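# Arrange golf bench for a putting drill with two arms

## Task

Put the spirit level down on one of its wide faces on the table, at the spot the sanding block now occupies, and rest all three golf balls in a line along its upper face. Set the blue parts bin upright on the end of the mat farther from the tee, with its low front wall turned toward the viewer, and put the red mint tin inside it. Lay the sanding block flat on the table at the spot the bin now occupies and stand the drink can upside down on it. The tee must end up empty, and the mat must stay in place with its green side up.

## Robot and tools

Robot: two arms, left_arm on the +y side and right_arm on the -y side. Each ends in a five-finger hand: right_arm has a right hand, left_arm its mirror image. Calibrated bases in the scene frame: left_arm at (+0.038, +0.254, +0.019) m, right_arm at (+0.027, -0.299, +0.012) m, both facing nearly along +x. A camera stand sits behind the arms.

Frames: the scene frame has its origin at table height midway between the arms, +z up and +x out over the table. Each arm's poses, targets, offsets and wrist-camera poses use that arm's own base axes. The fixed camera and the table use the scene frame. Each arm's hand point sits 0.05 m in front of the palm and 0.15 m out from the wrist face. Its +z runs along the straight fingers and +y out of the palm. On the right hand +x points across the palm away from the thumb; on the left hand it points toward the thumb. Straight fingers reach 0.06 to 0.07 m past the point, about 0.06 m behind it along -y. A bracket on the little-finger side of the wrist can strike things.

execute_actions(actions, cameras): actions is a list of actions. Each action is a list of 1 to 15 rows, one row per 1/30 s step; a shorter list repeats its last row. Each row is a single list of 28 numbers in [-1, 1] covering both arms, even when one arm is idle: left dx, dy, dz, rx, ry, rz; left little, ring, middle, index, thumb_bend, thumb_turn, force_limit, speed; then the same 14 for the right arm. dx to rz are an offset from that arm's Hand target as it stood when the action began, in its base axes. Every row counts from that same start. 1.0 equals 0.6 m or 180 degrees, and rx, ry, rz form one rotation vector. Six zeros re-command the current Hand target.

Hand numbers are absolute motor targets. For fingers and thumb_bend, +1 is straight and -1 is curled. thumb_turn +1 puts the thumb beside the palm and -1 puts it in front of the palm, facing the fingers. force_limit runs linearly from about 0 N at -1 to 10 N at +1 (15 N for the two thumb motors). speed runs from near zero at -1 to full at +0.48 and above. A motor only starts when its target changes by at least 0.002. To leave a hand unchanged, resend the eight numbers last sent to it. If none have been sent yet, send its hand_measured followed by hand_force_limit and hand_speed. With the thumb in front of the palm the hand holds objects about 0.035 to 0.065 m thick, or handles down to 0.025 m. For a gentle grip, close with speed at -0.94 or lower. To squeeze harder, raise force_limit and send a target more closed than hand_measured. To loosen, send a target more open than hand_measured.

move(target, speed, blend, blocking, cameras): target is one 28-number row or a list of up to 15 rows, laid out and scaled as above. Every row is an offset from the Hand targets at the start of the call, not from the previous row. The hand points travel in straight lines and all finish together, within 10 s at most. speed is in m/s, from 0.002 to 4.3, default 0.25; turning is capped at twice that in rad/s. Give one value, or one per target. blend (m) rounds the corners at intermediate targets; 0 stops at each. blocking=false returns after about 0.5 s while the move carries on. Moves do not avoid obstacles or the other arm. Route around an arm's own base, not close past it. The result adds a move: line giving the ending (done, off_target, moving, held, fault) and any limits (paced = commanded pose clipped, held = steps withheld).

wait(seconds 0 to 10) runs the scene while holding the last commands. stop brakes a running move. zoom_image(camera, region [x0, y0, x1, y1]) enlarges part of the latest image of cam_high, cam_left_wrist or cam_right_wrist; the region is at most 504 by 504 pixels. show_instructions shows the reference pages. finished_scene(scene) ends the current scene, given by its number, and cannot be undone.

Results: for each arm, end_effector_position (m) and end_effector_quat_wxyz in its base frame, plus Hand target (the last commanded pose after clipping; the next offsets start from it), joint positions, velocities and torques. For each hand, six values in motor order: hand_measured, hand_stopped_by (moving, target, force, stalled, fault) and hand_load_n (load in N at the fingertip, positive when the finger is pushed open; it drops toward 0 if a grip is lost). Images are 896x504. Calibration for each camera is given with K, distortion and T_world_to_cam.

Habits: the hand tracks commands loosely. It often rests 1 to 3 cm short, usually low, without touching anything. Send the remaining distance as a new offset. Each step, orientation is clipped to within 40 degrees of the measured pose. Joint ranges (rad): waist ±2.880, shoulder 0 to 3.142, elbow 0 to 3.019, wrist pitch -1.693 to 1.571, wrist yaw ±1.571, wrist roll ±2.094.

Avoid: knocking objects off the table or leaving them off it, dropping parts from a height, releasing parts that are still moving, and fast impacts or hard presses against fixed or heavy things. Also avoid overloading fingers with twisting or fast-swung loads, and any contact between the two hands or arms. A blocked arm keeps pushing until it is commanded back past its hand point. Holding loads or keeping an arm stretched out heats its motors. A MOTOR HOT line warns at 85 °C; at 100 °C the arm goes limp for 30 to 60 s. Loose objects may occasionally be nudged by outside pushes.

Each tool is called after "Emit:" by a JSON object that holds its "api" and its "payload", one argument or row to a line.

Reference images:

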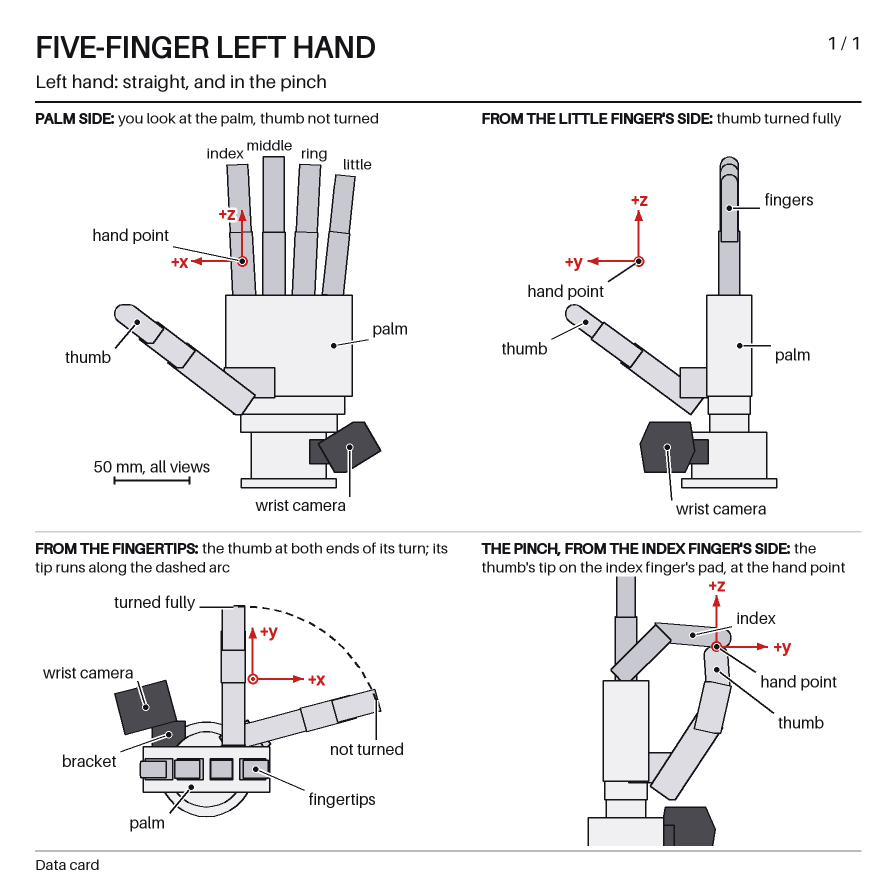

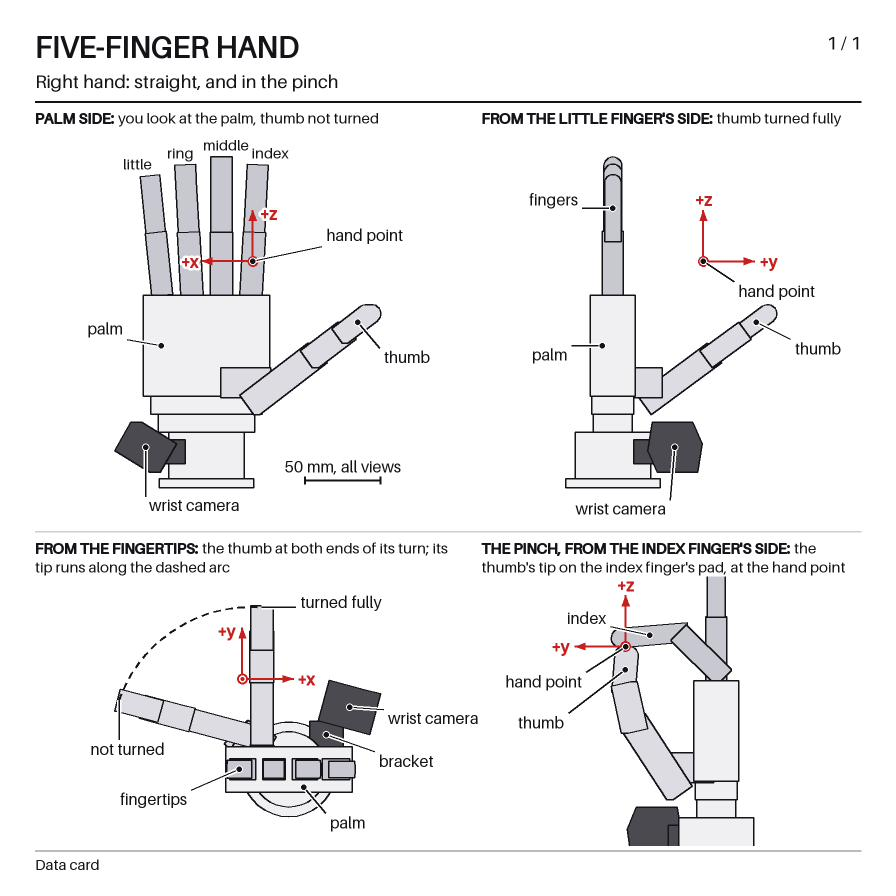

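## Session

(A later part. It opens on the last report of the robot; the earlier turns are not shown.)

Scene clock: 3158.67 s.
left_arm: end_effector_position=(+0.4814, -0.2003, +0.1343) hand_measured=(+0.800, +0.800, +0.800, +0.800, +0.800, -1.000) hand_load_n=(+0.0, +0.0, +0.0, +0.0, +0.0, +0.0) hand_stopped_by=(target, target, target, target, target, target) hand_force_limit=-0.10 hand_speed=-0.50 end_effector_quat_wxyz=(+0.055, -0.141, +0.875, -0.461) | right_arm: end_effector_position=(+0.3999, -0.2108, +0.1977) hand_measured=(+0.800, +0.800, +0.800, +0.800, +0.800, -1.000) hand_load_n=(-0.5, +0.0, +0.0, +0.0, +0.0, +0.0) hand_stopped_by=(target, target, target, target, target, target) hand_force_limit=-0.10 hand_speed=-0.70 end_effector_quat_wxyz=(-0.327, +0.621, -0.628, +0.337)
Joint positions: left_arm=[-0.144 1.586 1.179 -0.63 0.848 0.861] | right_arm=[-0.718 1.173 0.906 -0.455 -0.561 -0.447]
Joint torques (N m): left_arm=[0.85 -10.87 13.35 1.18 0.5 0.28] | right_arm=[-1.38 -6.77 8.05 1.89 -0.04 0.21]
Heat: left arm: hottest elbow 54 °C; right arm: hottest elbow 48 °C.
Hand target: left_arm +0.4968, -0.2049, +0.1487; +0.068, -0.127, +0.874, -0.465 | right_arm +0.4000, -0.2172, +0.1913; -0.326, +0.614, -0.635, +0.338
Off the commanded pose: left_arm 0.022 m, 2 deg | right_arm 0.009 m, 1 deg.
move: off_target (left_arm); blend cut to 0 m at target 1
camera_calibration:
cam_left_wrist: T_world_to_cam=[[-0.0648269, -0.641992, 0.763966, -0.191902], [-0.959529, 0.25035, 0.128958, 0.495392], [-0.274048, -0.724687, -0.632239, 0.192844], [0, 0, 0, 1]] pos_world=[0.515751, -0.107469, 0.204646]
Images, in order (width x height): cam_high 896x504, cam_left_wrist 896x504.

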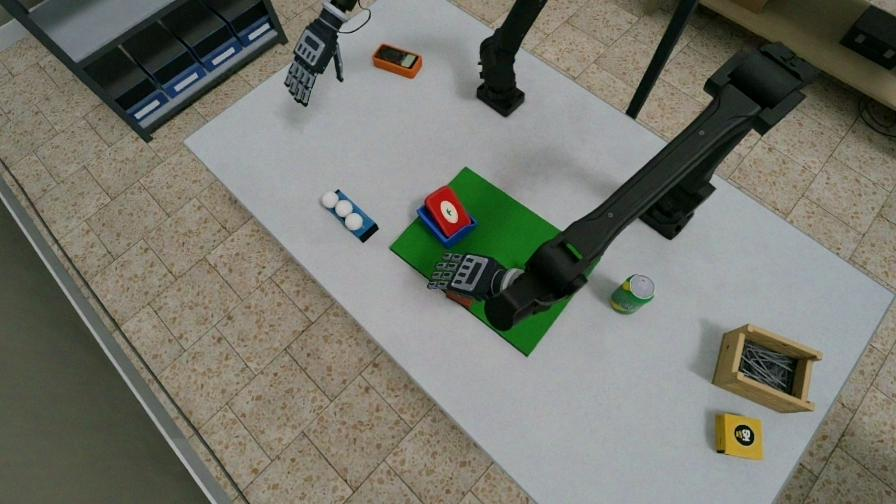

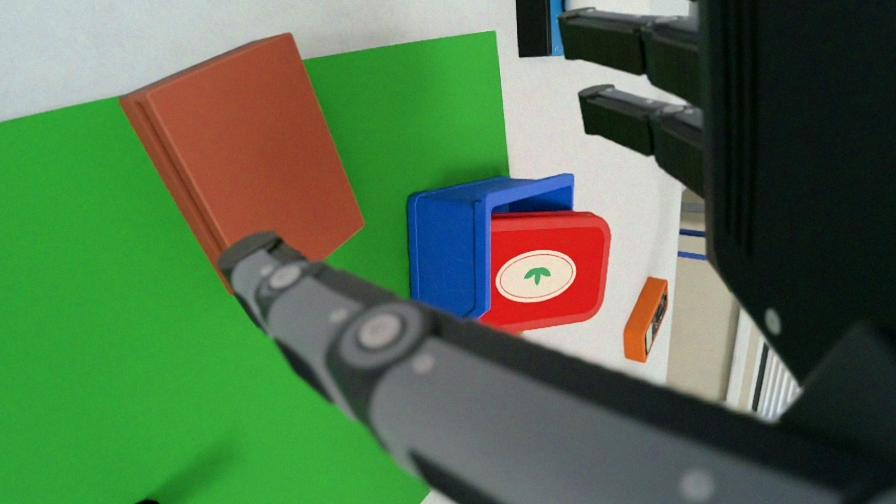

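Emit:
{"api": "move", "payload": {
  "target": [
    [-0.008,0.010,-0.125,0,0,0.006, 0.8,0.8,0.8,0.8,0.8,-1,-0.1,-0.5, 0,0,0,0,0,0, 0.8,0.8,0.8,0.8,0.8,-1,-0.1,-0.7]
  ],
  "speed": 0.12,
  "cameras": ["cam_left_wrist"]
}}

Scene clock: 3180.67 s.
left_arm: end_effector_position=(+0.4868, -0.2009, +0.0757) hand_measured=(+0.800, +0.800, +0.800, +0.800, +0.800, -1.000) hand_load_n=(+0.0, +0.0, +0.0, +0.0, +0.0, +0.0) hand_stopped_by=(target, target, target, target, target, target) hand_force_limit=-0.10 hand_speed=-0.50 end_effector_quat_wxyz=(+0.066, -0.136, +0.873, -0.463) | right_arm: end_effector_position=(+0.3999, -0.2108, +0.1977) hand_measured=(+0.800, +0.800, +0.800, +0.800, +0.800, -1.000) hand_load_n=(+0.0, +0.0, +0.0, +0.0, +0.0, +0.0) hand_stopped_by=(target, target, target, target, target, target) hand_force_limit=-0.10 hand_speed=-0.70 end_effector_quat_wxyz=(-0.327, +0.621, -0.628, +0.337)
Joint positions: left_arm=[-0.144 1.66 1.095 -0.447 0.846 0.862] | right_arm=[-0.718 1.173 0.906 -0.455 -0.561 -0.447]
Joint torques (N m): left_arm=[1.67 -11.34 8.73 2.45 0.36 0.17] | right_arm=[-1.32 -6.83 8.06 1.88 -0.04 0.21]
Heat: left arm: hottest elbow 56 °C; right arm: hottest elbow 47 °C.
Hand target: left_arm +0.4921, -0.1989, +0.0738; +0.072, -0.135, +0.872, -0.464 | right_arm +0.4000, -0.2172, +0.1913; -0.326, +0.614, -0.635, +0.338
Off the commanded pose: left_arm 0.006 m, 1 deg | right_arm 0.009 m, 1 deg.
move: done
camera_calibration:
cam_left_wrist: T_world_to_cam=[[-0.0839068, -0.640028, 0.763756, -0.137551], [-0.962581, 0.250257, 0.103966, 0.511675], [-0.257676, -0.726454, -0.637077, 0.148846], [0, 0, 0, 1]] pos_world=[0.519341, -0.107957, 0.146686]
Images, in order (width x height): cam_left_wrist 896x504.

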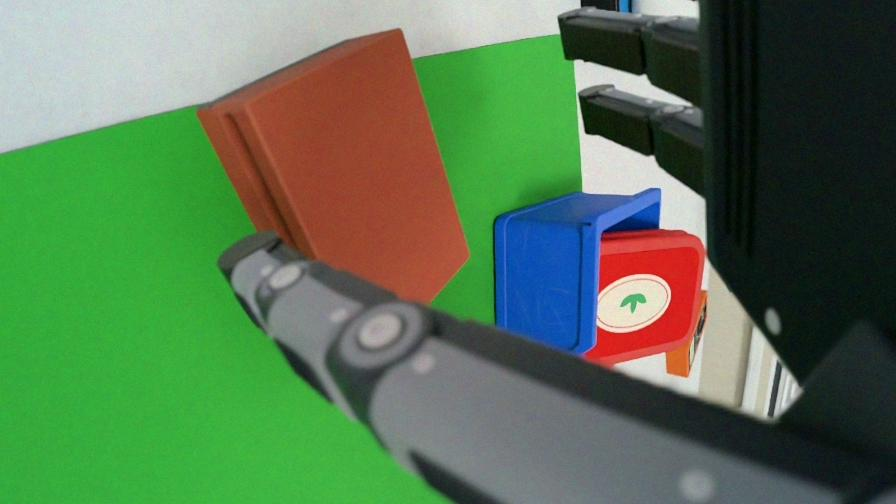

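Emit:
{"api": "move", "payload": {
  "target": [
    [-0.005,0.008,0,0,0,0, 0.8,0.8,0.8,0.8,0.8,-1,-0.1,-0.5, 0,0,0,0,0,0, 0.8,0.8,0.8,0.8,0.8,-1,-0.1,-0.7],
    [-0.005,0.008,-0.078,0,0,0, 0.8,0.8,0.8,0.8,0.8,-1,-0.1,-0.5, 0,0,0,0,0,0, 0.8,0.8,0.8,0.8,0.8,-1,-0.1,-0.7]
  ],
  "speed": 0.08,
  "cameras": ["cam_left_wrist"]
}}

Scene clock: 3202.37 s.
left_arm: end_effector_position=(+0.4843, -0.1983, +0.0310) hand_measured=(+0.800, +0.800, +0.800, +0.800, +0.800, -1.000) hand_load_n=(+0.0, +0.0, +0.0, +0.0, +0.0, +0.0) hand_stopped_by=(target, target, target, target, target, target) hand_force_limit=-0.10 hand_speed=-0.50 end_effector_quat_wxyz=(+0.065, -0.138, +0.873, -0.463) | right_arm: end_effector_position=(+0.3999, -0.2108, +0.1977) hand_measured=(+0.800, +0.800, +0.800, +0.800, +0.800, -1.000) hand_load_n=(+0.0, +0.0, +0.0, +0.0, +0.0, +0.0) hand_stopped_by=(target, target, target, target, target, target) hand_force_limit=-0.10 hand_speed=-0.70 end_effector_quat_wxyz=(-0.327, +0.621, -0.628, +0.337)
Joint positions: left_arm=[-0.139 1.726 1.041 -0.331 0.848 0.863] | right_arm=[-0.718 1.173 0.906 -0.455 -0.561 -0.447]
Joint torques (N m): left_arm=[2.02 -11.46 7.94 2.41 0.48 0.26] | right_arm=[-1.32 -6.77 8.06 1.88 -0.04 0.21]
Heat: left arm: hottest elbow 54 °C; right arm: hottest elbow 46 °C.
Hand target: left_arm +0.4891, -0.1941, +0.0269; +0.072, -0.135, +0.873, -0.464 | right_arm +0.4000, -0.2172, +0.1913; -0.326, +0.614, -0.635, +0.338
Off the commanded pose: left_arm 0.008 m, 1 deg | right_arm 0.009 m, 1 deg.
move: done
camera_calibration:
cam_left_wrist: T_world_to_cam=[[-0.07989, -0.640242, 0.764007, -0.103885], [-0.96305, 0.24734, 0.106569, 0.512701], [-0.257199, -0.727264, -0.636346, 0.121238], [0, 0, 0, 1]] pos_world=[0.51664, -0.105151, 0.10188]
Images, in order (width x height): cam_left_wrist 896x504.

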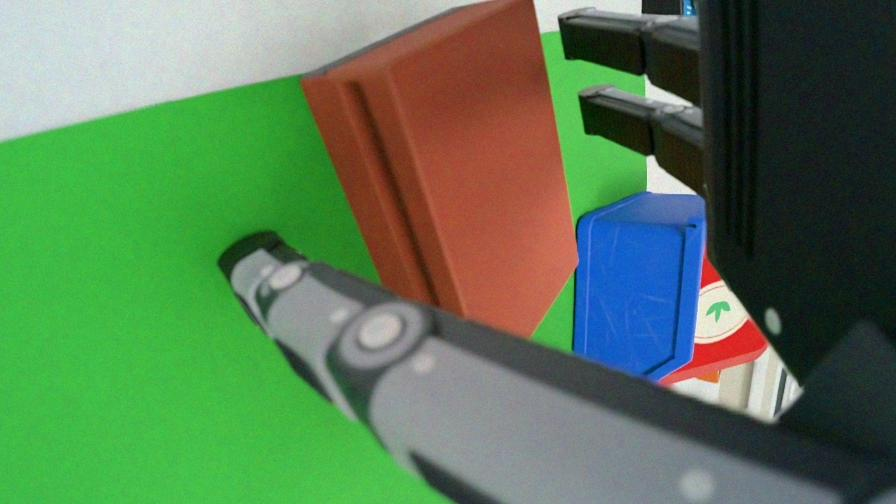

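Emit:
{"api": "move", "payload": {
  "target": [
    [0,0,0,0,0,0, 0.2,0.2,0.2,0.2,0.2,-1,-0.1,-0.85, 0,0,0,0,0,0, 0.8,0.8,0.8,0.8,0.8,-1,-0.1,-0.7],
    [0,0,0.2,0,0,0, 0.2,0.2,0.2,0.2,0.2,-1,-0.1,-0.85, 0,0,0,0,0,0, 0.8,0.8,0.8,0.8,0.8,-1,-0.1,-0.7]
  ],
  "speed": 0.1,
  "cameras": ["cam_left_wrist","cam_high"]
}}

Scene clock: 3218.17 s.
left_arm: end_effector_position=(+0.4683, -0.1956, +0.1168) hand_measured=(+0.200, +0.332, +0.358, +0.372, +0.578, -1.000) hand_load_n=(+0.0, +6.0, +1.5, +1.5, +9.0, +2.5) hand_stopped_by=(target, force, force, force, force, target) hand_force_limit=-0.10 hand_speed=-0.85 end_effector_quat_wxyz=(+0.043, -0.148, +0.877, -0.455) | right_arm: end_effector_position=(+0.3999, -0.2108, +0.1977) hand_measured=(+0.800, +0.800, +0.800, +0.800, +0.800, -1.000) hand_load_n=(+0.0, +0.0, +0.0, +0.0, +0.0, +0.0) hand_stopped_by=(target, target, target, target, target, target) hand_force_limit=-0.10 hand_speed=-0.70 end_effector_quat_wxyz=(-0.327, +0.621, -0.628, +0.337)
Joint positions: left_arm=[-0.139 1.586 1.136 -0.622 0.846 0.868] | right_arm=[-0.718 1.173 0.906 -0.455 -0.561 -0.447]
Joint torques (N m): left_arm=[1.96 -12.92 13.5 1.21 0.53 0.2] | right_arm=[-1.38 -6.77 8.06 1.88 -0.04 0.21]
Heat: left arm: hottest elbow 55 °C; right arm: hottest elbow 46 °C.
Hand target: left_arm +0.4891, -0.1942, +0.1469; +0.072, -0.135, +0.872, -0.464 | right_arm +0.4000, -0.2172, +0.1913; -0.326, +0.614, -0.635, +0.338
Off the commanded pose: left_arm 0.037 m, 4 deg | right_arm 0.009 m, 1 deg.
move: off_target (left_arm)
camera_calibration:
cam_left_wrist: T_world_to_cam=[[-0.0416681, -0.647962, 0.760532, -0.188066], [-0.955656, 0.247945, 0.158887, 0.478108], [-0.291523, -0.720186, -0.62956, 0.190375], [0, 0, 0, 1]] pos_world=[0.504569, -0.103299, 0.186917]
Images, in order (width x height): cam_high 896x504, cam_left_wrist 896x504.

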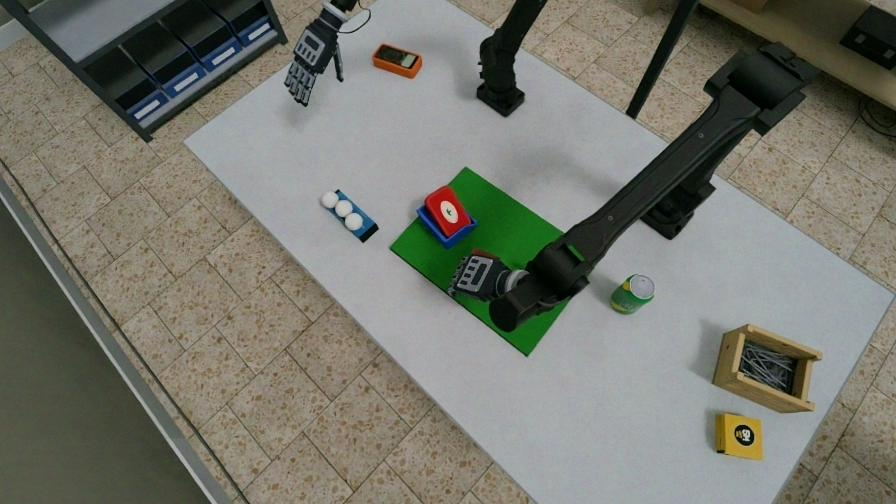

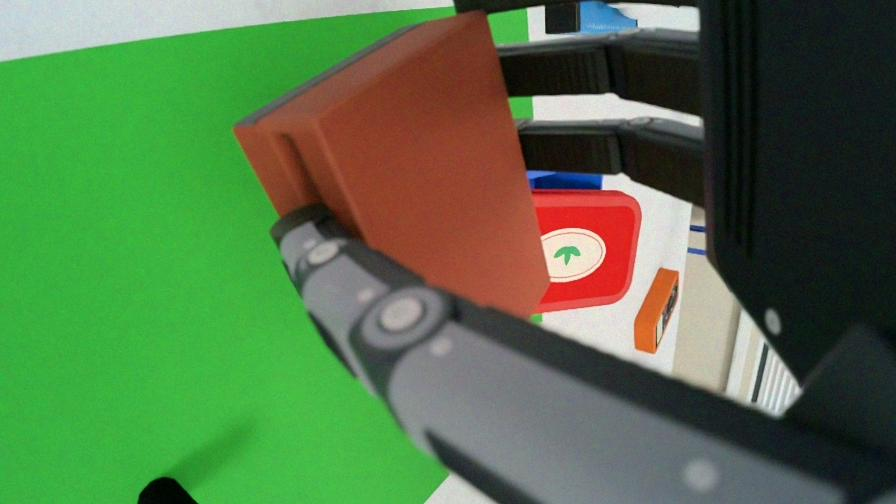

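Emit:
{"api": "move", "payload": {
  "target": [
    [-0.035,0.52,0.0,0,0,0.1556, 0.2,0.2,0.2,0.2,0.2,-1,-0.1,-0.85, 0,0,0,0,0,0, 0.8,0.8,0.8,0.8,0.8,-1,-0.1,-0.7],
    [-0.04,0.515,-0.12,0,0,0.1556, 0.2,0.2,0.2,0.2,0.2,-1,-0.1,-0.85, 0,0,0,0,0,0, 0.8,0.8,0.8,0.8,0.8,-1,-0.1,-0.7]
  ],
  "speed": 0.2,
  "cameras": ["cam_left_wrist","cam_high"]
}}

Emit:
{"api": "zoom_image", "payload": {
  "camera": "cam_high",
  "region": [500, 300, 700, 460]
}}

Scene clock: 3261.03 s.
left_arm: end_effector_position=(+0.4557, +0.1151, +0.0659) hand_measured=(+0.200, +0.332, +0.358, +0.372, +0.578, -1.000) hand_load_n=(+0.0, +6.0, +1.0, +1.5, +9.0, +2.5) hand_stopped_by=(target, force, force, force, force, target) hand_force_limit=-0.10 hand_speed=-0.85 end_effector_quat_wxyz=(+0.168, -0.356, +0.812, -0.432) | right_arm: end_effector_position=(+0.3999, -0.2108, +0.1977) hand_measured=(+0.800, +0.800, +0.800, +0.800, +0.800, -1.000) hand_load_n=(+0.0, +0.0, +0.0, +0.0, +0.0, +0.0) hand_stopped_by=(target, target, target, target, target, target) hand_force_limit=-0.10 hand_speed=-0.70 end_effector_quat_wxyz=(-0.327, +0.621, -0.628, +0.337)
Joint positions: left_arm=[0.529 1.62 1.035 -0.638 0.919 1.1] | right_arm=[-0.718 1.173 0.906 -0.455 -0.561 -0.447]
Joint torques (N m): left_arm=[0.56 -11.81 9.17 2.02 0.67 0.19] | right_arm=[-1.32 -6.77 8.08 1.87 -0.04 0.21]
Heat: left arm: hottest elbow 62 °C; right arm: hottest elbow 45 °C.
Hand target: left_arm +0.4651, +0.1149, +0.0750; +0.182, -0.342, +0.814, -0.433 | right_arm +0.4000, -0.2172, +0.1913; -0.326, +0.614, -0.635, +0.338
Off the commanded pose: left_arm 0.013 m, 2 deg | right_arm 0.009 m, 1 deg.
move: off_target (left_arm)
camera_calibration:
cam_left_wrist: T_world_to_cam=[[0.255447, -0.593194, 0.763458, -0.0903968], [-0.960427, -0.246372, 0.129925, 0.458041], [0.111024, -0.766435, -0.632655, 0.200496], [0, 0, 0, 1]] pos_world=[0.440747, 0.212893, 0.136348]
Images, in order (width x height): cam_high 896x504, cam_left_wrist 896x504.

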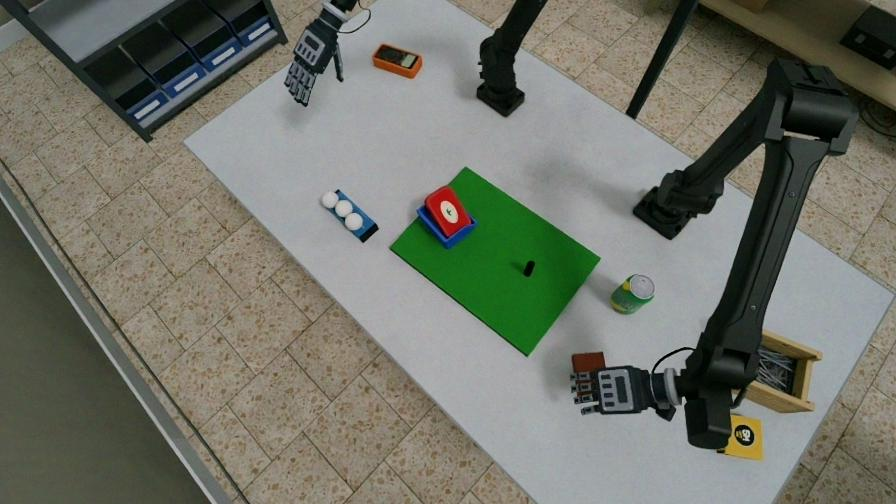

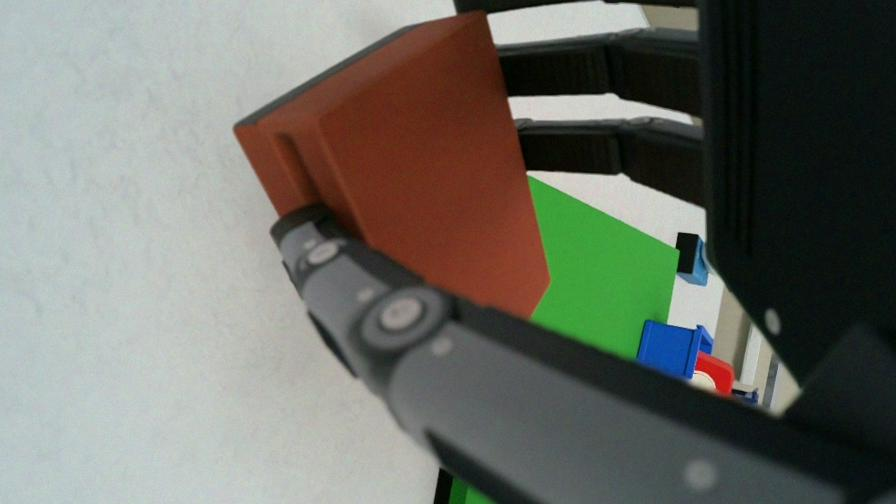

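Scaled by 2.520.

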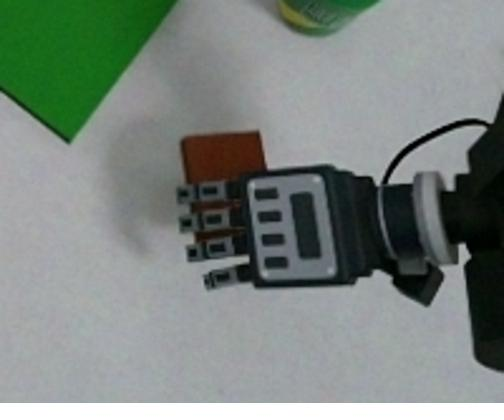

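Emit:
{"api": "move", "payload": {
  "target": [
    [0.01,-0.014,-0.06,0,0,0, 0.2,0.2,0.2,0.2,0.2,-1,-0.1,-0.85, 0,0,0,0,0,0, 0.8,0.8,0.8,0.8,0.8,-1,-0.1,-0.7],
    [0.005,-0.014,-0.115,0,0,0, 0.2,0.2,0.2,0.2,0.2,-1,-0.1,-0.85, 0,0,0,0,0,0, 0.8,0.8,0.8,0.8,0.8,-1,-0.1,-0.7]
  ],
  "speed": 0.08,
  "cameras": ["cam_left_wrist"]
}}

Scene clock: 3276.97 s.
left_arm: end_effector_position=(+0.4655, +0.1089, +0.0134) hand_measured=(+0.200, +0.332, +0.358, +0.372, +0.578, -1.000) hand_load_n=(+0.0, +5.0, +0.5, +1.0, +9.0, +3.0) hand_stopped_by=(target, force, force, force, force, target) hand_force_limit=-0.10 hand_speed=-0.85 end_effector_quat_wxyz=(+0.183, -0.342, +0.814, -0.432) | right_arm: end_effector_position=(+0.3999, -0.2108, +0.1977) hand_measured=(+0.800, +0.800, +0.800, +0.800, +0.800, -1.000) hand_load_n=(+0.0, +0.0, +0.0, +0.0, +0.0, +0.0) hand_stopped_by=(target, target, target, target, target, target) hand_force_limit=-0.10 hand_speed=-0.70 end_effector_quat_wxyz=(-0.327, +0.621, -0.628, +0.337)
Joint positions: left_arm=[0.508 1.707 0.971 -0.432 0.918 1.082] | right_arm=[-0.718 1.173 0.906 -0.455 -0.561 -0.447]
Joint torques (N m): left_arm=[0.67 -10.23 7.21 2.55 0.41 0.09] | right_arm=[-1.38 -6.83 8.06 1.88 -0.04 0.21]
Heat: left arm: hottest elbow 59 °C; right arm: hottest elbow 45 °C.
Hand target: left_arm +0.4681, +0.1064, +0.0059; +0.182, -0.342, +0.814, -0.433 | right_arm +0.4000, -0.2172, +0.1913; -0.326, +0.614, -0.635, +0.338
Off the commanded pose: left_arm 0.008 m, 0 deg | right_arm 0.009 m, 1 deg.
move: done
camera_calibration:
cam_left_wrist: T_world_to_cam=[[0.220685, -0.608671, 0.762114, -0.0386762], [-0.967169, -0.23753, 0.0903563, 0.475564], [0.126028, -0.757033, -0.641106, 0.1535], [0, 0, 0, 1]] pos_world=[0.449141, 0.205624, 0.0849153]
Images, in order (width x height): cam_left_wrist 896x504.

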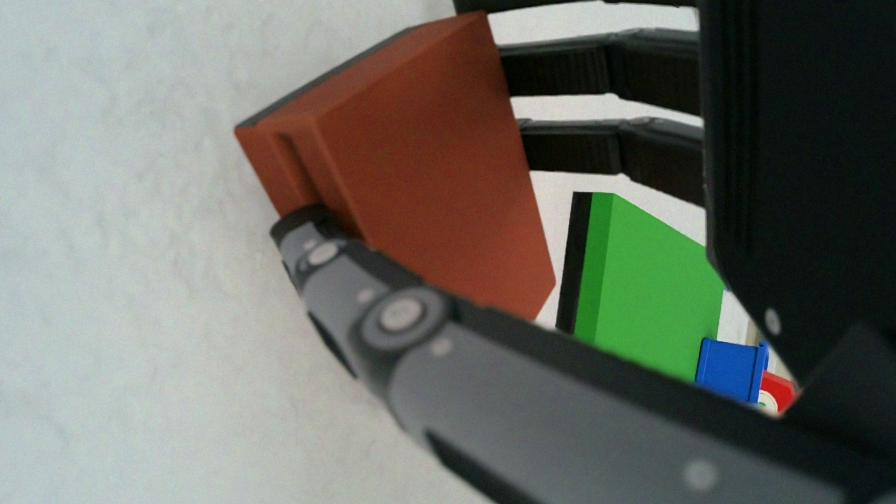

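Emit:
{"api": "move", "payload": {
  "target": [
    [-0.016,-0.002,0.02,0,0,0, 0.2,0.2,0.2,0.2,0.2,-1,-0.1,-0.85, 0,0,0,0,0,0, 0.8,0.8,0.8,0.8,0.8,-1,-0.1,-0.7],
    [-0.02,-0.002,-0.013,0,0,0, 0.2,0.2,0.2,0.2,0.2,-1,-0.1,-0.85, 0,0,0,0,0,0, 0.8,0.8,0.8,0.8,0.8,-1,-0.1,-0.7]
  ],
  "speed": 0.06,
  "cameras": ["cam_high"]
}}

Emit:
{"api": "zoom_image", "payload": {
  "camera": "cam_high",
  "region": [500, 300, 700, 460]
}}

Scene clock: 3293.70 s.
left_arm: end_effector_position=(+0.4618, +0.1073, +0.0118) hand_measured=(+0.200, +0.332, +0.358, +0.372, +0.578, -1.000) hand_load_n=(+0.0, +6.0, +1.0, +1.5, +8.0, +2.0) hand_stopped_by=(target, force, force, force, force, target) hand_force_limit=-0.10 hand_speed=-0.85 end_effector_quat_wxyz=(+0.189, -0.338, +0.813, -0.435) | right_arm: end_effector_position=(+0.3999, -0.2108, +0.1977) hand_measured=(+0.800, +0.800, +0.800, +0.800, +0.800, -1.000) hand_load_n=(+0.0, +0.0, +0.0, +0.0, +0.0, +0.0) hand_stopped_by=(target, target, target, target, target, target) hand_force_limit=-0.10 hand_speed=-0.70 end_effector_quat_wxyz=(-0.327, +0.621, -0.628, +0.337)
Joint positions: left_arm=[0.511 1.699 0.949 -0.408 0.927 1.087] | right_arm=[-0.718 1.173 0.906 -0.455 -0.561 -0.447]
Joint torques (N m): left_arm=[1.26 -9.93 5.87 2.25 0.26 0.19] | right_arm=[-1.32 -6.77 8.06 1.88 -0.04 0.21]
Heat: left arm: hottest elbow 56 °C; right arm: hottest elbow 45 °C.
Hand target: left_arm +0.4560, +0.1051, -0.0020; +0.182, -0.342, +0.814, -0.433 | right_arm +0.4000, -0.2172, +0.1913; -0.326, +0.614, -0.635, +0.338
Off the commanded pose: left_arm 0.015 m, 1 deg | right_arm 0.009 m, 1 deg.
move: off_target (left_arm)
Images, in order (width x height): cam_high 896x504.

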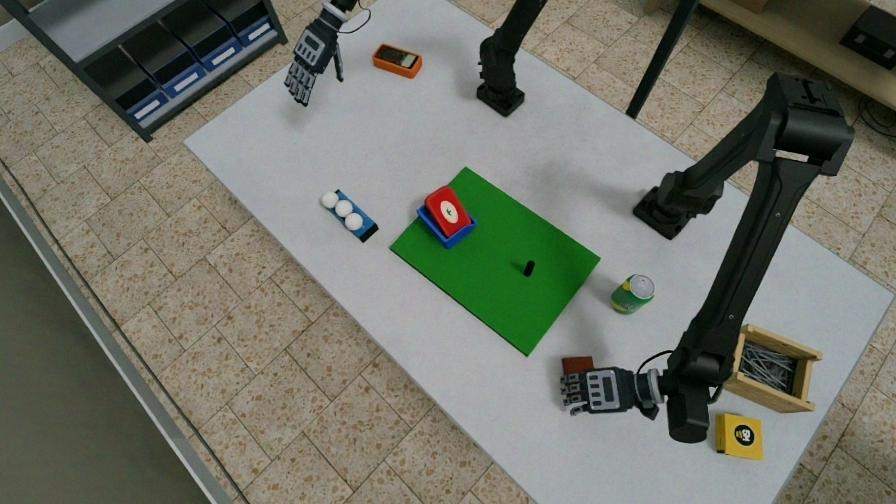

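Scaled by 2.520.

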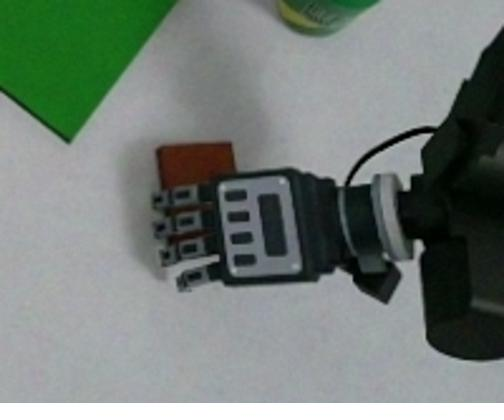

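Emit:
{"api": "move", "payload": {
  "target": [
    [0,0,0.005,0,0,0, 0.8,0.8,0.8,0.8,0.8,-1,-0.1,-0.7, 0,0,0,0,0,0, 0.8,0.8,0.8,0.8,0.8,-1,-0.1,-0.7],
    [0,0,0.25,0,0,0, 0.8,0.8,0.8,0.8,0.8,-1,-0.1,-0.7, 0,0,0,0,0,0, 0.8,0.8,0.8,0.8,0.8,-1,-0.1,-0.7]
  ],
  "speed": 0.12,
  "cameras": ["cam_high","cam_left_wrist"]
}}

Scene clock: 3310.20 s.
left_arm: end_effector_position=(+0.4444, +0.0989, +0.1306) hand_measured=(+0.800, +0.800, +0.800, +0.800, +0.800, -1.000) hand_load_n=(+0.0, +0.0, +0.0, +0.0, +0.0, +0.0) hand_stopped_by=(target, target, target, target, target, target) hand_force_limit=-0.10 hand_speed=-0.70 end_effector_quat_wxyz=(+0.166, -0.351, +0.812, -0.435) | right_arm: end_effector_position=(+0.3999, -0.2108, +0.1977) hand_measured=(+0.800, +0.800, +0.800, +0.800, +0.800, -1.000) hand_load_n=(+0.0, +0.0, +0.0, +0.0, +0.0, +0.0) hand_stopped_by=(target, target, target, target, target, target) hand_force_limit=-0.10 hand_speed=-0.70 end_effector_quat_wxyz=(-0.327, +0.621, -0.628, +0.337)
Joint positions: left_arm=[0.513 1.493 1.075 -0.793 0.922 1.087] | right_arm=[-0.718 1.173 0.906 -0.455 -0.561 -0.447]
Joint torques (N m): left_arm=[1.14 -10.58 12.41 0.9 0.44 0.18] | right_arm=[-1.38 -6.77 8.06 1.88 -0.04 0.21]
Heat: left arm: hottest elbow 53 °C; right arm: hottest elbow 44 °C.
Hand target: left_arm +0.4561, +0.1051, +0.1481; +0.182, -0.342, +0.814, -0.433 | right_arm +0.4000, -0.2172, +0.1913; -0.326, +0.614, -0.635, +0.338
Off the commanded pose: left_arm 0.022 m, 2 deg | right_arm 0.009 m, 1 deg.
move: off_target (left_arm)
camera_calibration:
cam_left_wrist: T_world_to_cam=[[0.246502, -0.592105, 0.767234, -0.143065], [-0.963389, -0.23584, 0.127518, 0.43548], [0.10544, -0.770578, -0.628563, 0.232581], [0, 0, 0, 1]] pos_world=[0.430279, 0.197216, 0.200425]
Images, in order (width x height): cam_high 896x504, cam_left_wrist 896x504.

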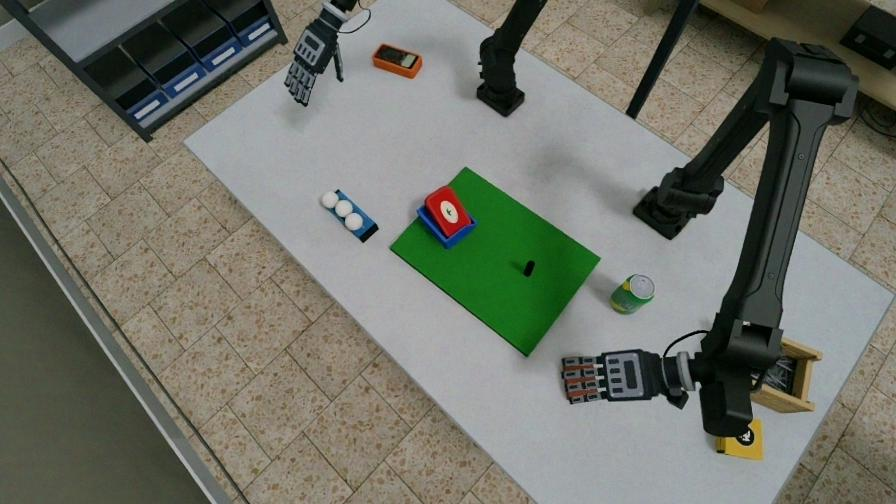

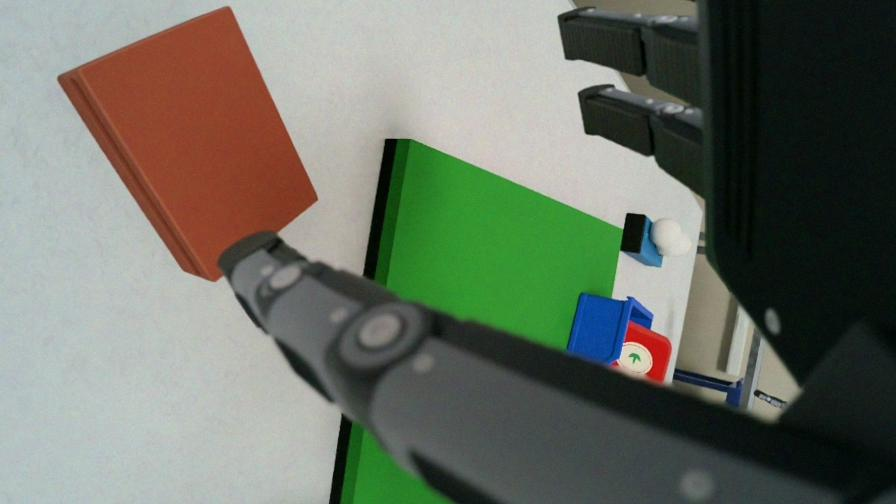

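Emit:
{"api": "move", "payload": {
  "target": [
    [-0.1,0.25,0.12,0,0,0.2, 0.8,0.8,0.8,0.8,0.8,-1,-0.1,-0.7, 0,0,0.15,0,0,0, 1,1,1,1,0.9,-1,-0.1,-0.5],
    [-0.2,0.42,0.1,0,0,0.47, 0.8,0.8,0.8,0.8,0.8,-1,-0.1,-0.7, -0.167,0.612,0.16,0.4882,0.1354,0.1519, 1,1,1,1,0.9,-1,-0.1,-0.5]
  ],
  "speed": 0.25,
  "cameras": ["all"]
}}

Scene clock: 3623.40 s.
left_arm: end_effector_position=(+0.3375, +0.3525, +0.1996) hand_measured=(+0.800, +0.800, +0.800, +0.800, +0.800, -1.000) hand_load_n=(+0.0, +0.0, +0.0, +0.0, +0.0, +0.0) hand_stopped_by=(target, target, target, target, target, target) hand_force_limit=-0.10 hand_speed=-0.70 end_effector_quat_wxyz=(-0.413, +0.803, -0.382, +0.195) | right_arm: end_effector_position=(+0.3008, +0.1471, +0.2915) hand_measured=(+1.000, +1.000, +1.000, +1.000, +0.900, -1.000) hand_load_n=(+0.0, +0.0, +0.0, +0.0, +0.0, +0.0) hand_stopped_by=(target, target, target, target, target, target) hand_force_limit=-0.10 hand_speed=-0.50 end_effector_quat_wxyz=(+0.592, -0.392, +0.590, +0.384)
Joint positions: left_arm=[0.931 1.192 0.923 -0.367 0.199 0.147] | right_arm=[-0.194 1.096 0.433 0.649 -1.355 1.545]
Joint torques (N m): left_arm=[1.96 -8.53 9.89 3.21 -0.03 0.06] | right_arm=[0.26 -4.31 6.52 1.58 0.24 0.28]
Heat: left arm: hottest elbow 67 °C; right arm: hottest elbow 44 °C.
Hand target: left_arm +0.3360, +0.3571, +0.2081; -0.426, +0.801, -0.372, +0.198 | right_arm +0.2999, +0.1500, +0.2873; +0.590, -0.390, +0.590, +0.390
Off the commanded pose: left_arm 0.010 m, 2 deg | right_arm 0.005 m, 1 deg.
move: done
camera_calibration:
cam_left_wrist: T_world_to_cam=[[0.646018, 0.165566, 0.74515, -0.417159], [0.129057, -0.985831, 0.107155, 0.283202], [0.752333, 0.0269425, -0.658232, -0.0109211], [0, 0, 0, 1]] pos_world=[0.241159, 0.348551, 0.273311]
cam_right_wrist: T_world_to_cam=[[-0.876688, 0.428086, -0.219454, 0.273331], [-0.411471, -0.430965, 0.803094, -0.0532073], [0.249217, 0.794362, 0.553967, -0.236368], [0, 0, 0, 1]] pos_world=[0.276639, 0.047822, 0.233654]

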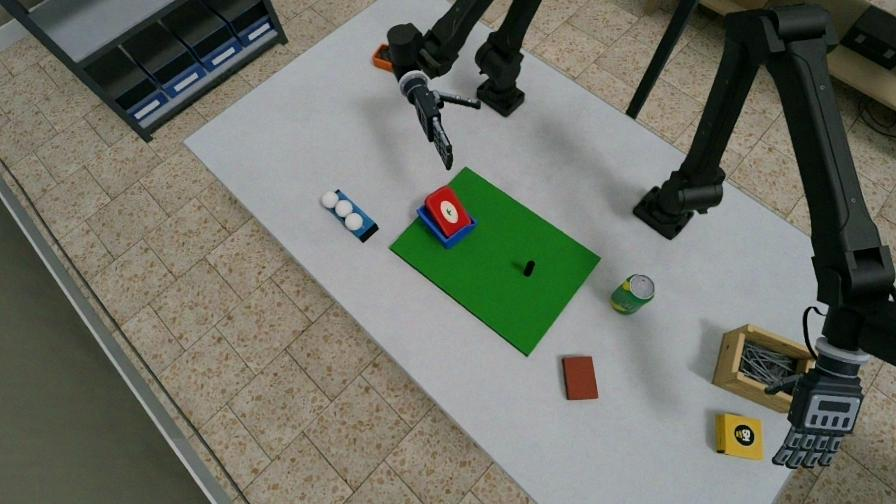

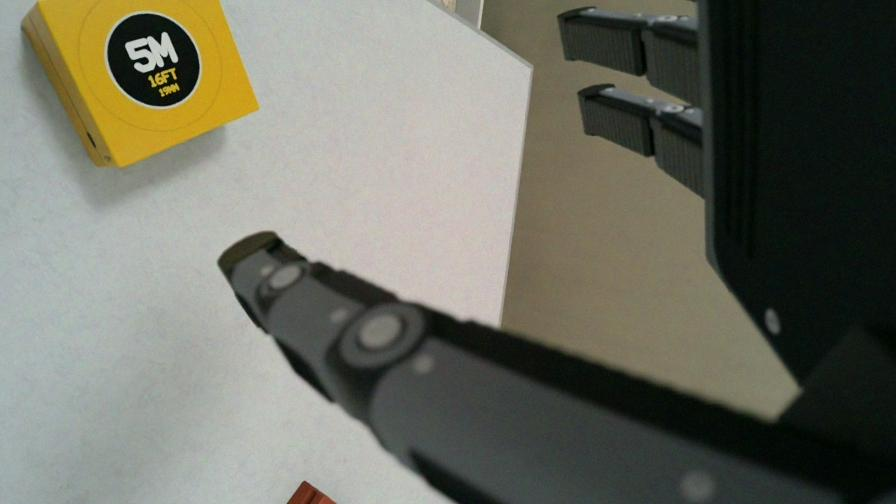

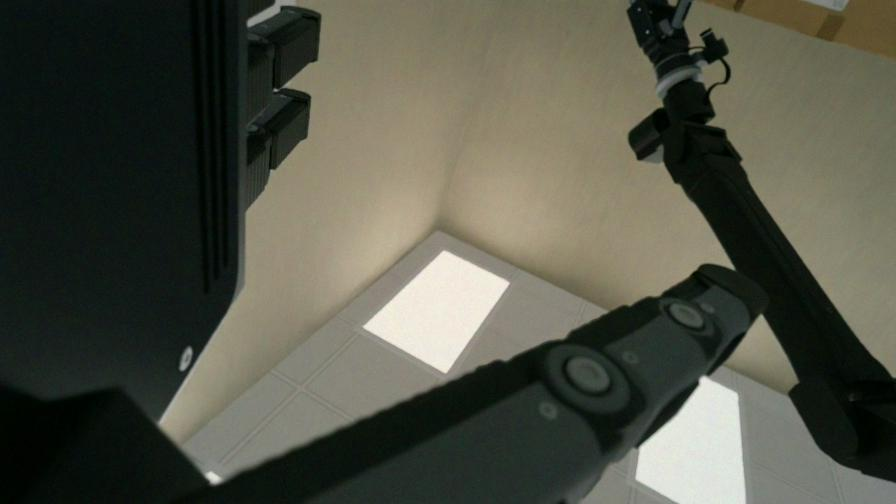

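Emit:
{"api": "move", "payload": {
  "target": [
    [0,0,0,0,0,0, 0.8,0.8,0.8,0.8,0.8,-1,-0.1,-0.7, -0.178,0.523,-0.145,0,0,0, 1,1,1,1,0.9,-1,-0.1,-0.5]
  ],
  "speed": 0.2,
  "cameras": ["cam_right_wrist","cam_high"]
}}

Emit:
{"api": "zoom_image", "payload": {
  "camera": "cam_high",
  "region": [500, 140, 740, 340]
}}

Scene clock: 3641.37 s.
left_arm: end_effector_position=(+0.3375, +0.3525, +0.1996) hand_measured=(+0.800, +0.800, +0.800, +0.800, +0.800, -1.000) hand_load_n=(+0.0, +0.0, -0.5, +0.0, +0.0, +0.0) hand_stopped_by=(target, target, target, target, target, target) hand_force_limit=-0.10 hand_speed=-0.70 end_effector_quat_wxyz=(-0.413, +0.803, -0.382, +0.195) | right_arm: end_effector_position=(+0.1888, +0.4521, +0.1822) hand_measured=(+1.000, +1.000, +1.000, +1.000, +0.900, -1.000) hand_load_n=(+0.0, +0.0, +0.0, +0.0, +0.0, +0.0) hand_stopped_by=(target, target, target, target, target, target) hand_force_limit=-0.10 hand_speed=-0.50 end_effector_quat_wxyz=(+0.575, -0.399, +0.606, +0.379)
Joint positions: left_arm=[0.931 1.192 0.923 -0.367 0.199 0.147] | right_arm=[0.981 1.508 0.368 1.086 -0.183 1.562]
Joint torques (N m): left_arm=[1.96 -8.47 9.89 3.19 -0.04 0.06] | right_arm=[0.32 -7.3 7.64 2.35 0.23 0.25]
Heat: left arm: hottest elbow 64 °C; right arm: hottest elbow 43 °C.
Hand target: left_arm +0.3360, +0.3571, +0.2081; -0.426, +0.801, -0.372, +0.198 | right_arm +0.1931, +0.4638, +0.2004; +0.590, -0.390, +0.590, +0.390
Off the commanded pose: left_arm 0.010 m, 2 deg | right_arm 0.022 m, 3 deg.
move: off_target (right_arm)
camera_calibration:
cam_right_wrist: T_world_to_cam=[[-0.884422, 0.416628, -0.210283, 0.0254921], [-0.385618, -0.398602, 0.832115, 0.0952608], [0.262863, 0.81703, 0.513192, -0.395578], [0, 0, 0, 1]] pos_world=[0.163263, 0.35055, 0.1291]
Images, in order (width x height): cam_high 896x504, cam_right_wrist 896x504.

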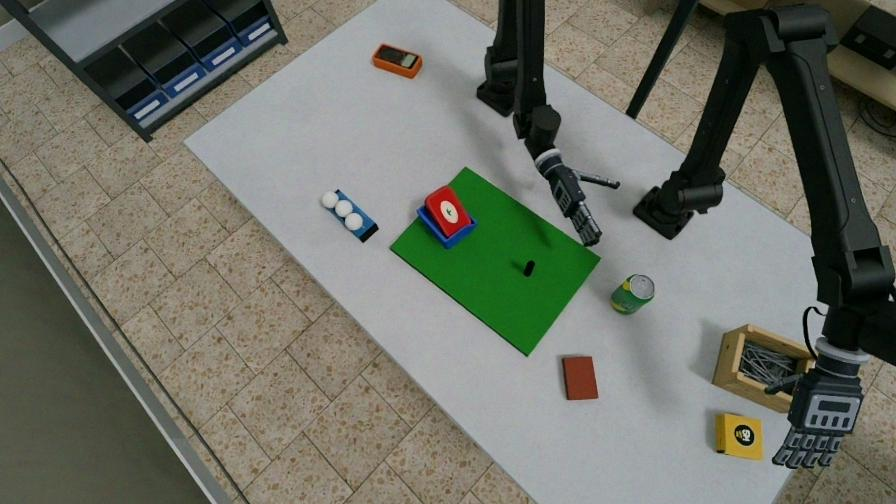

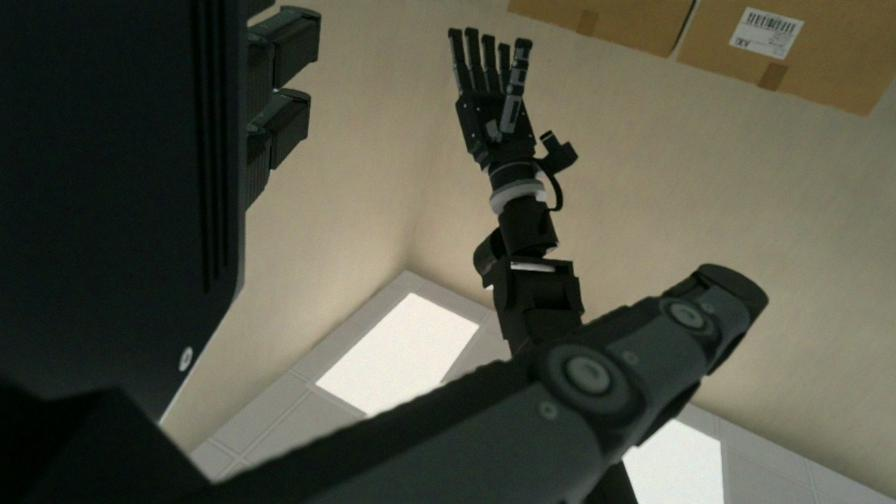

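Scaled by 2.100.

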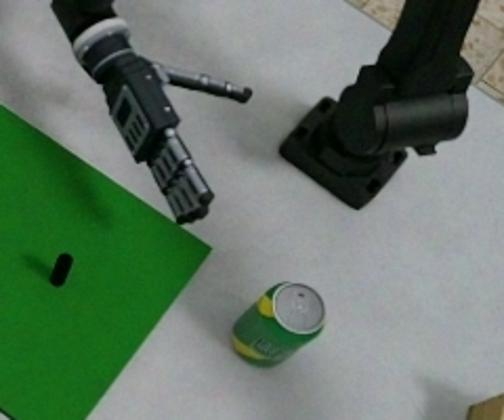

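Emit:
{"api": "move", "payload": {
  "target": [
    [0,0,0,0,0,0, 0.8,0.8,0.8,0.8,0.8,-1,-0.1,-0.7, 0.0,0.0,-0.155,0,0,0, 1,1,1,1,0.9,-1,-0.1,-0.5]
  ],
  "speed": 0.12,
  "cameras": ["cam_right_wrist","cam_high"]
}}

Emit:
{"api": "zoom_image", "payload": {
  "camera": "cam_high",
  "region": [500, 140, 740, 340]
}}

Scene clock: 3676.63 s.
left_arm: end_effector_position=(+0.3375, +0.3525, +0.1996) hand_measured=(+0.800, +0.800, +0.800, +0.800, +0.800, -1.000) hand_load_n=(+0.0, +0.0, +0.0, -0.5, +0.0, +0.0) hand_stopped_by=(target, target, target, target, target, target) hand_force_limit=-0.10 hand_speed=-0.70 end_effector_quat_wxyz=(-0.413, +0.803, -0.382, +0.195) | right_arm: end_effector_position=(+0.1916, +0.4563, +0.0966) hand_measured=(+1.000, +1.000, +1.000, +1.000, +0.900, -1.000) hand_load_n=(+0.0, +0.0, +0.0, +0.0, +0.0, +0.0) hand_stopped_by=(target, target, target, target, target, target) hand_force_limit=-0.10 hand_speed=-0.50 end_effector_quat_wxyz=(+0.578, -0.397, +0.603, +0.380)
Joint positions: left_arm=[0.931 1.192 0.923 -0.367 0.199 0.147] | right_arm=[0.981 1.939 0.392 1.504 -0.183 1.562]
Joint torques (N m): left_arm=[1.96 -8.47 9.89 3.22 -0.04 0.07] | right_arm=[0.15 -9.58 3.67 2.33 0.24 0.26]
Heat: left arm: hottest elbow 61 °C; right arm: hottest elbow 43 °C.
Hand target: left_arm +0.3360, +0.3571, +0.2081; -0.426, +0.801, -0.372, +0.198 | right_arm +0.1931, +0.4639, +0.1073; +0.590, -0.390, +0.590, +0.390
Off the commanded pose: left_arm 0.010 m, 2 deg | right_arm 0.013 m, 2 deg.
move: off_target (right_arm)
camera_calibration:
cam_right_wrist: T_world_to_cam=[[-0.883058, 0.41877, -0.211757, 0.00719991], [-0.390496, -0.405515, 0.826481, 0.173777], [0.260234, 0.812521, 0.521621, -0.35407], [0, 0, 0, 1]] pos_world=[0.166358, 0.355143, 0.0425914]
Images, in order (width x height): cam_high 896x504, cam_right_wrist 896x504.

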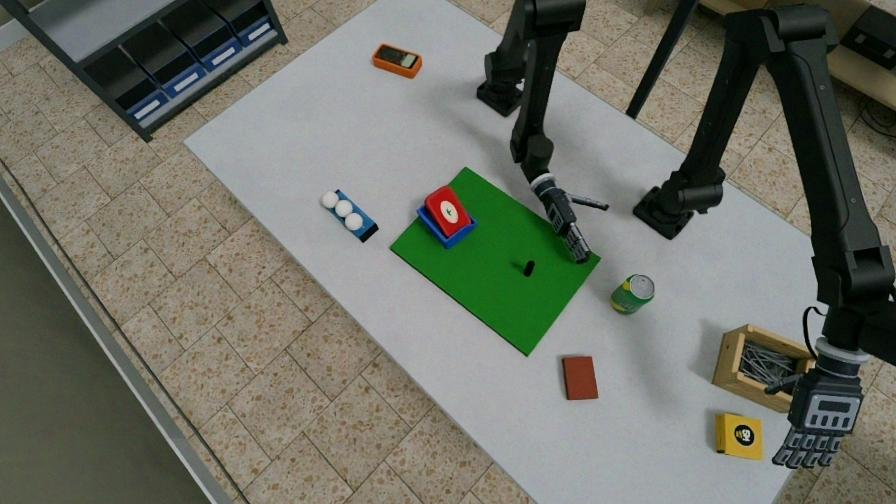

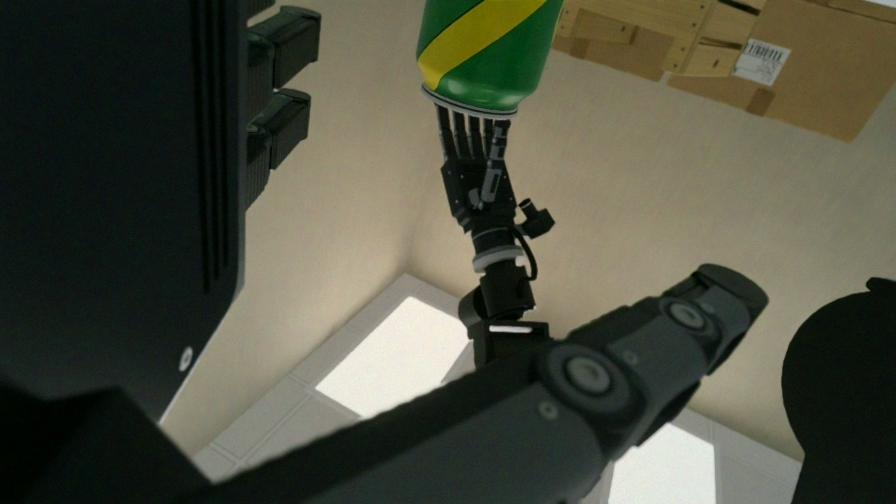

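Scaled by 2.100.

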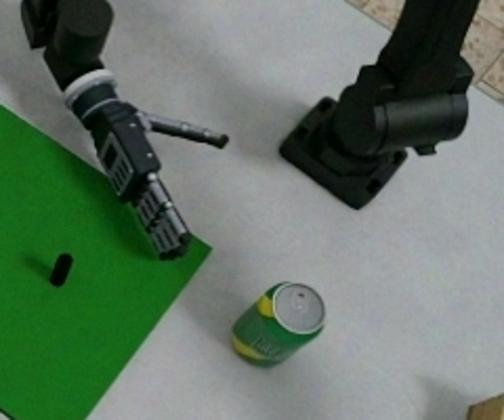

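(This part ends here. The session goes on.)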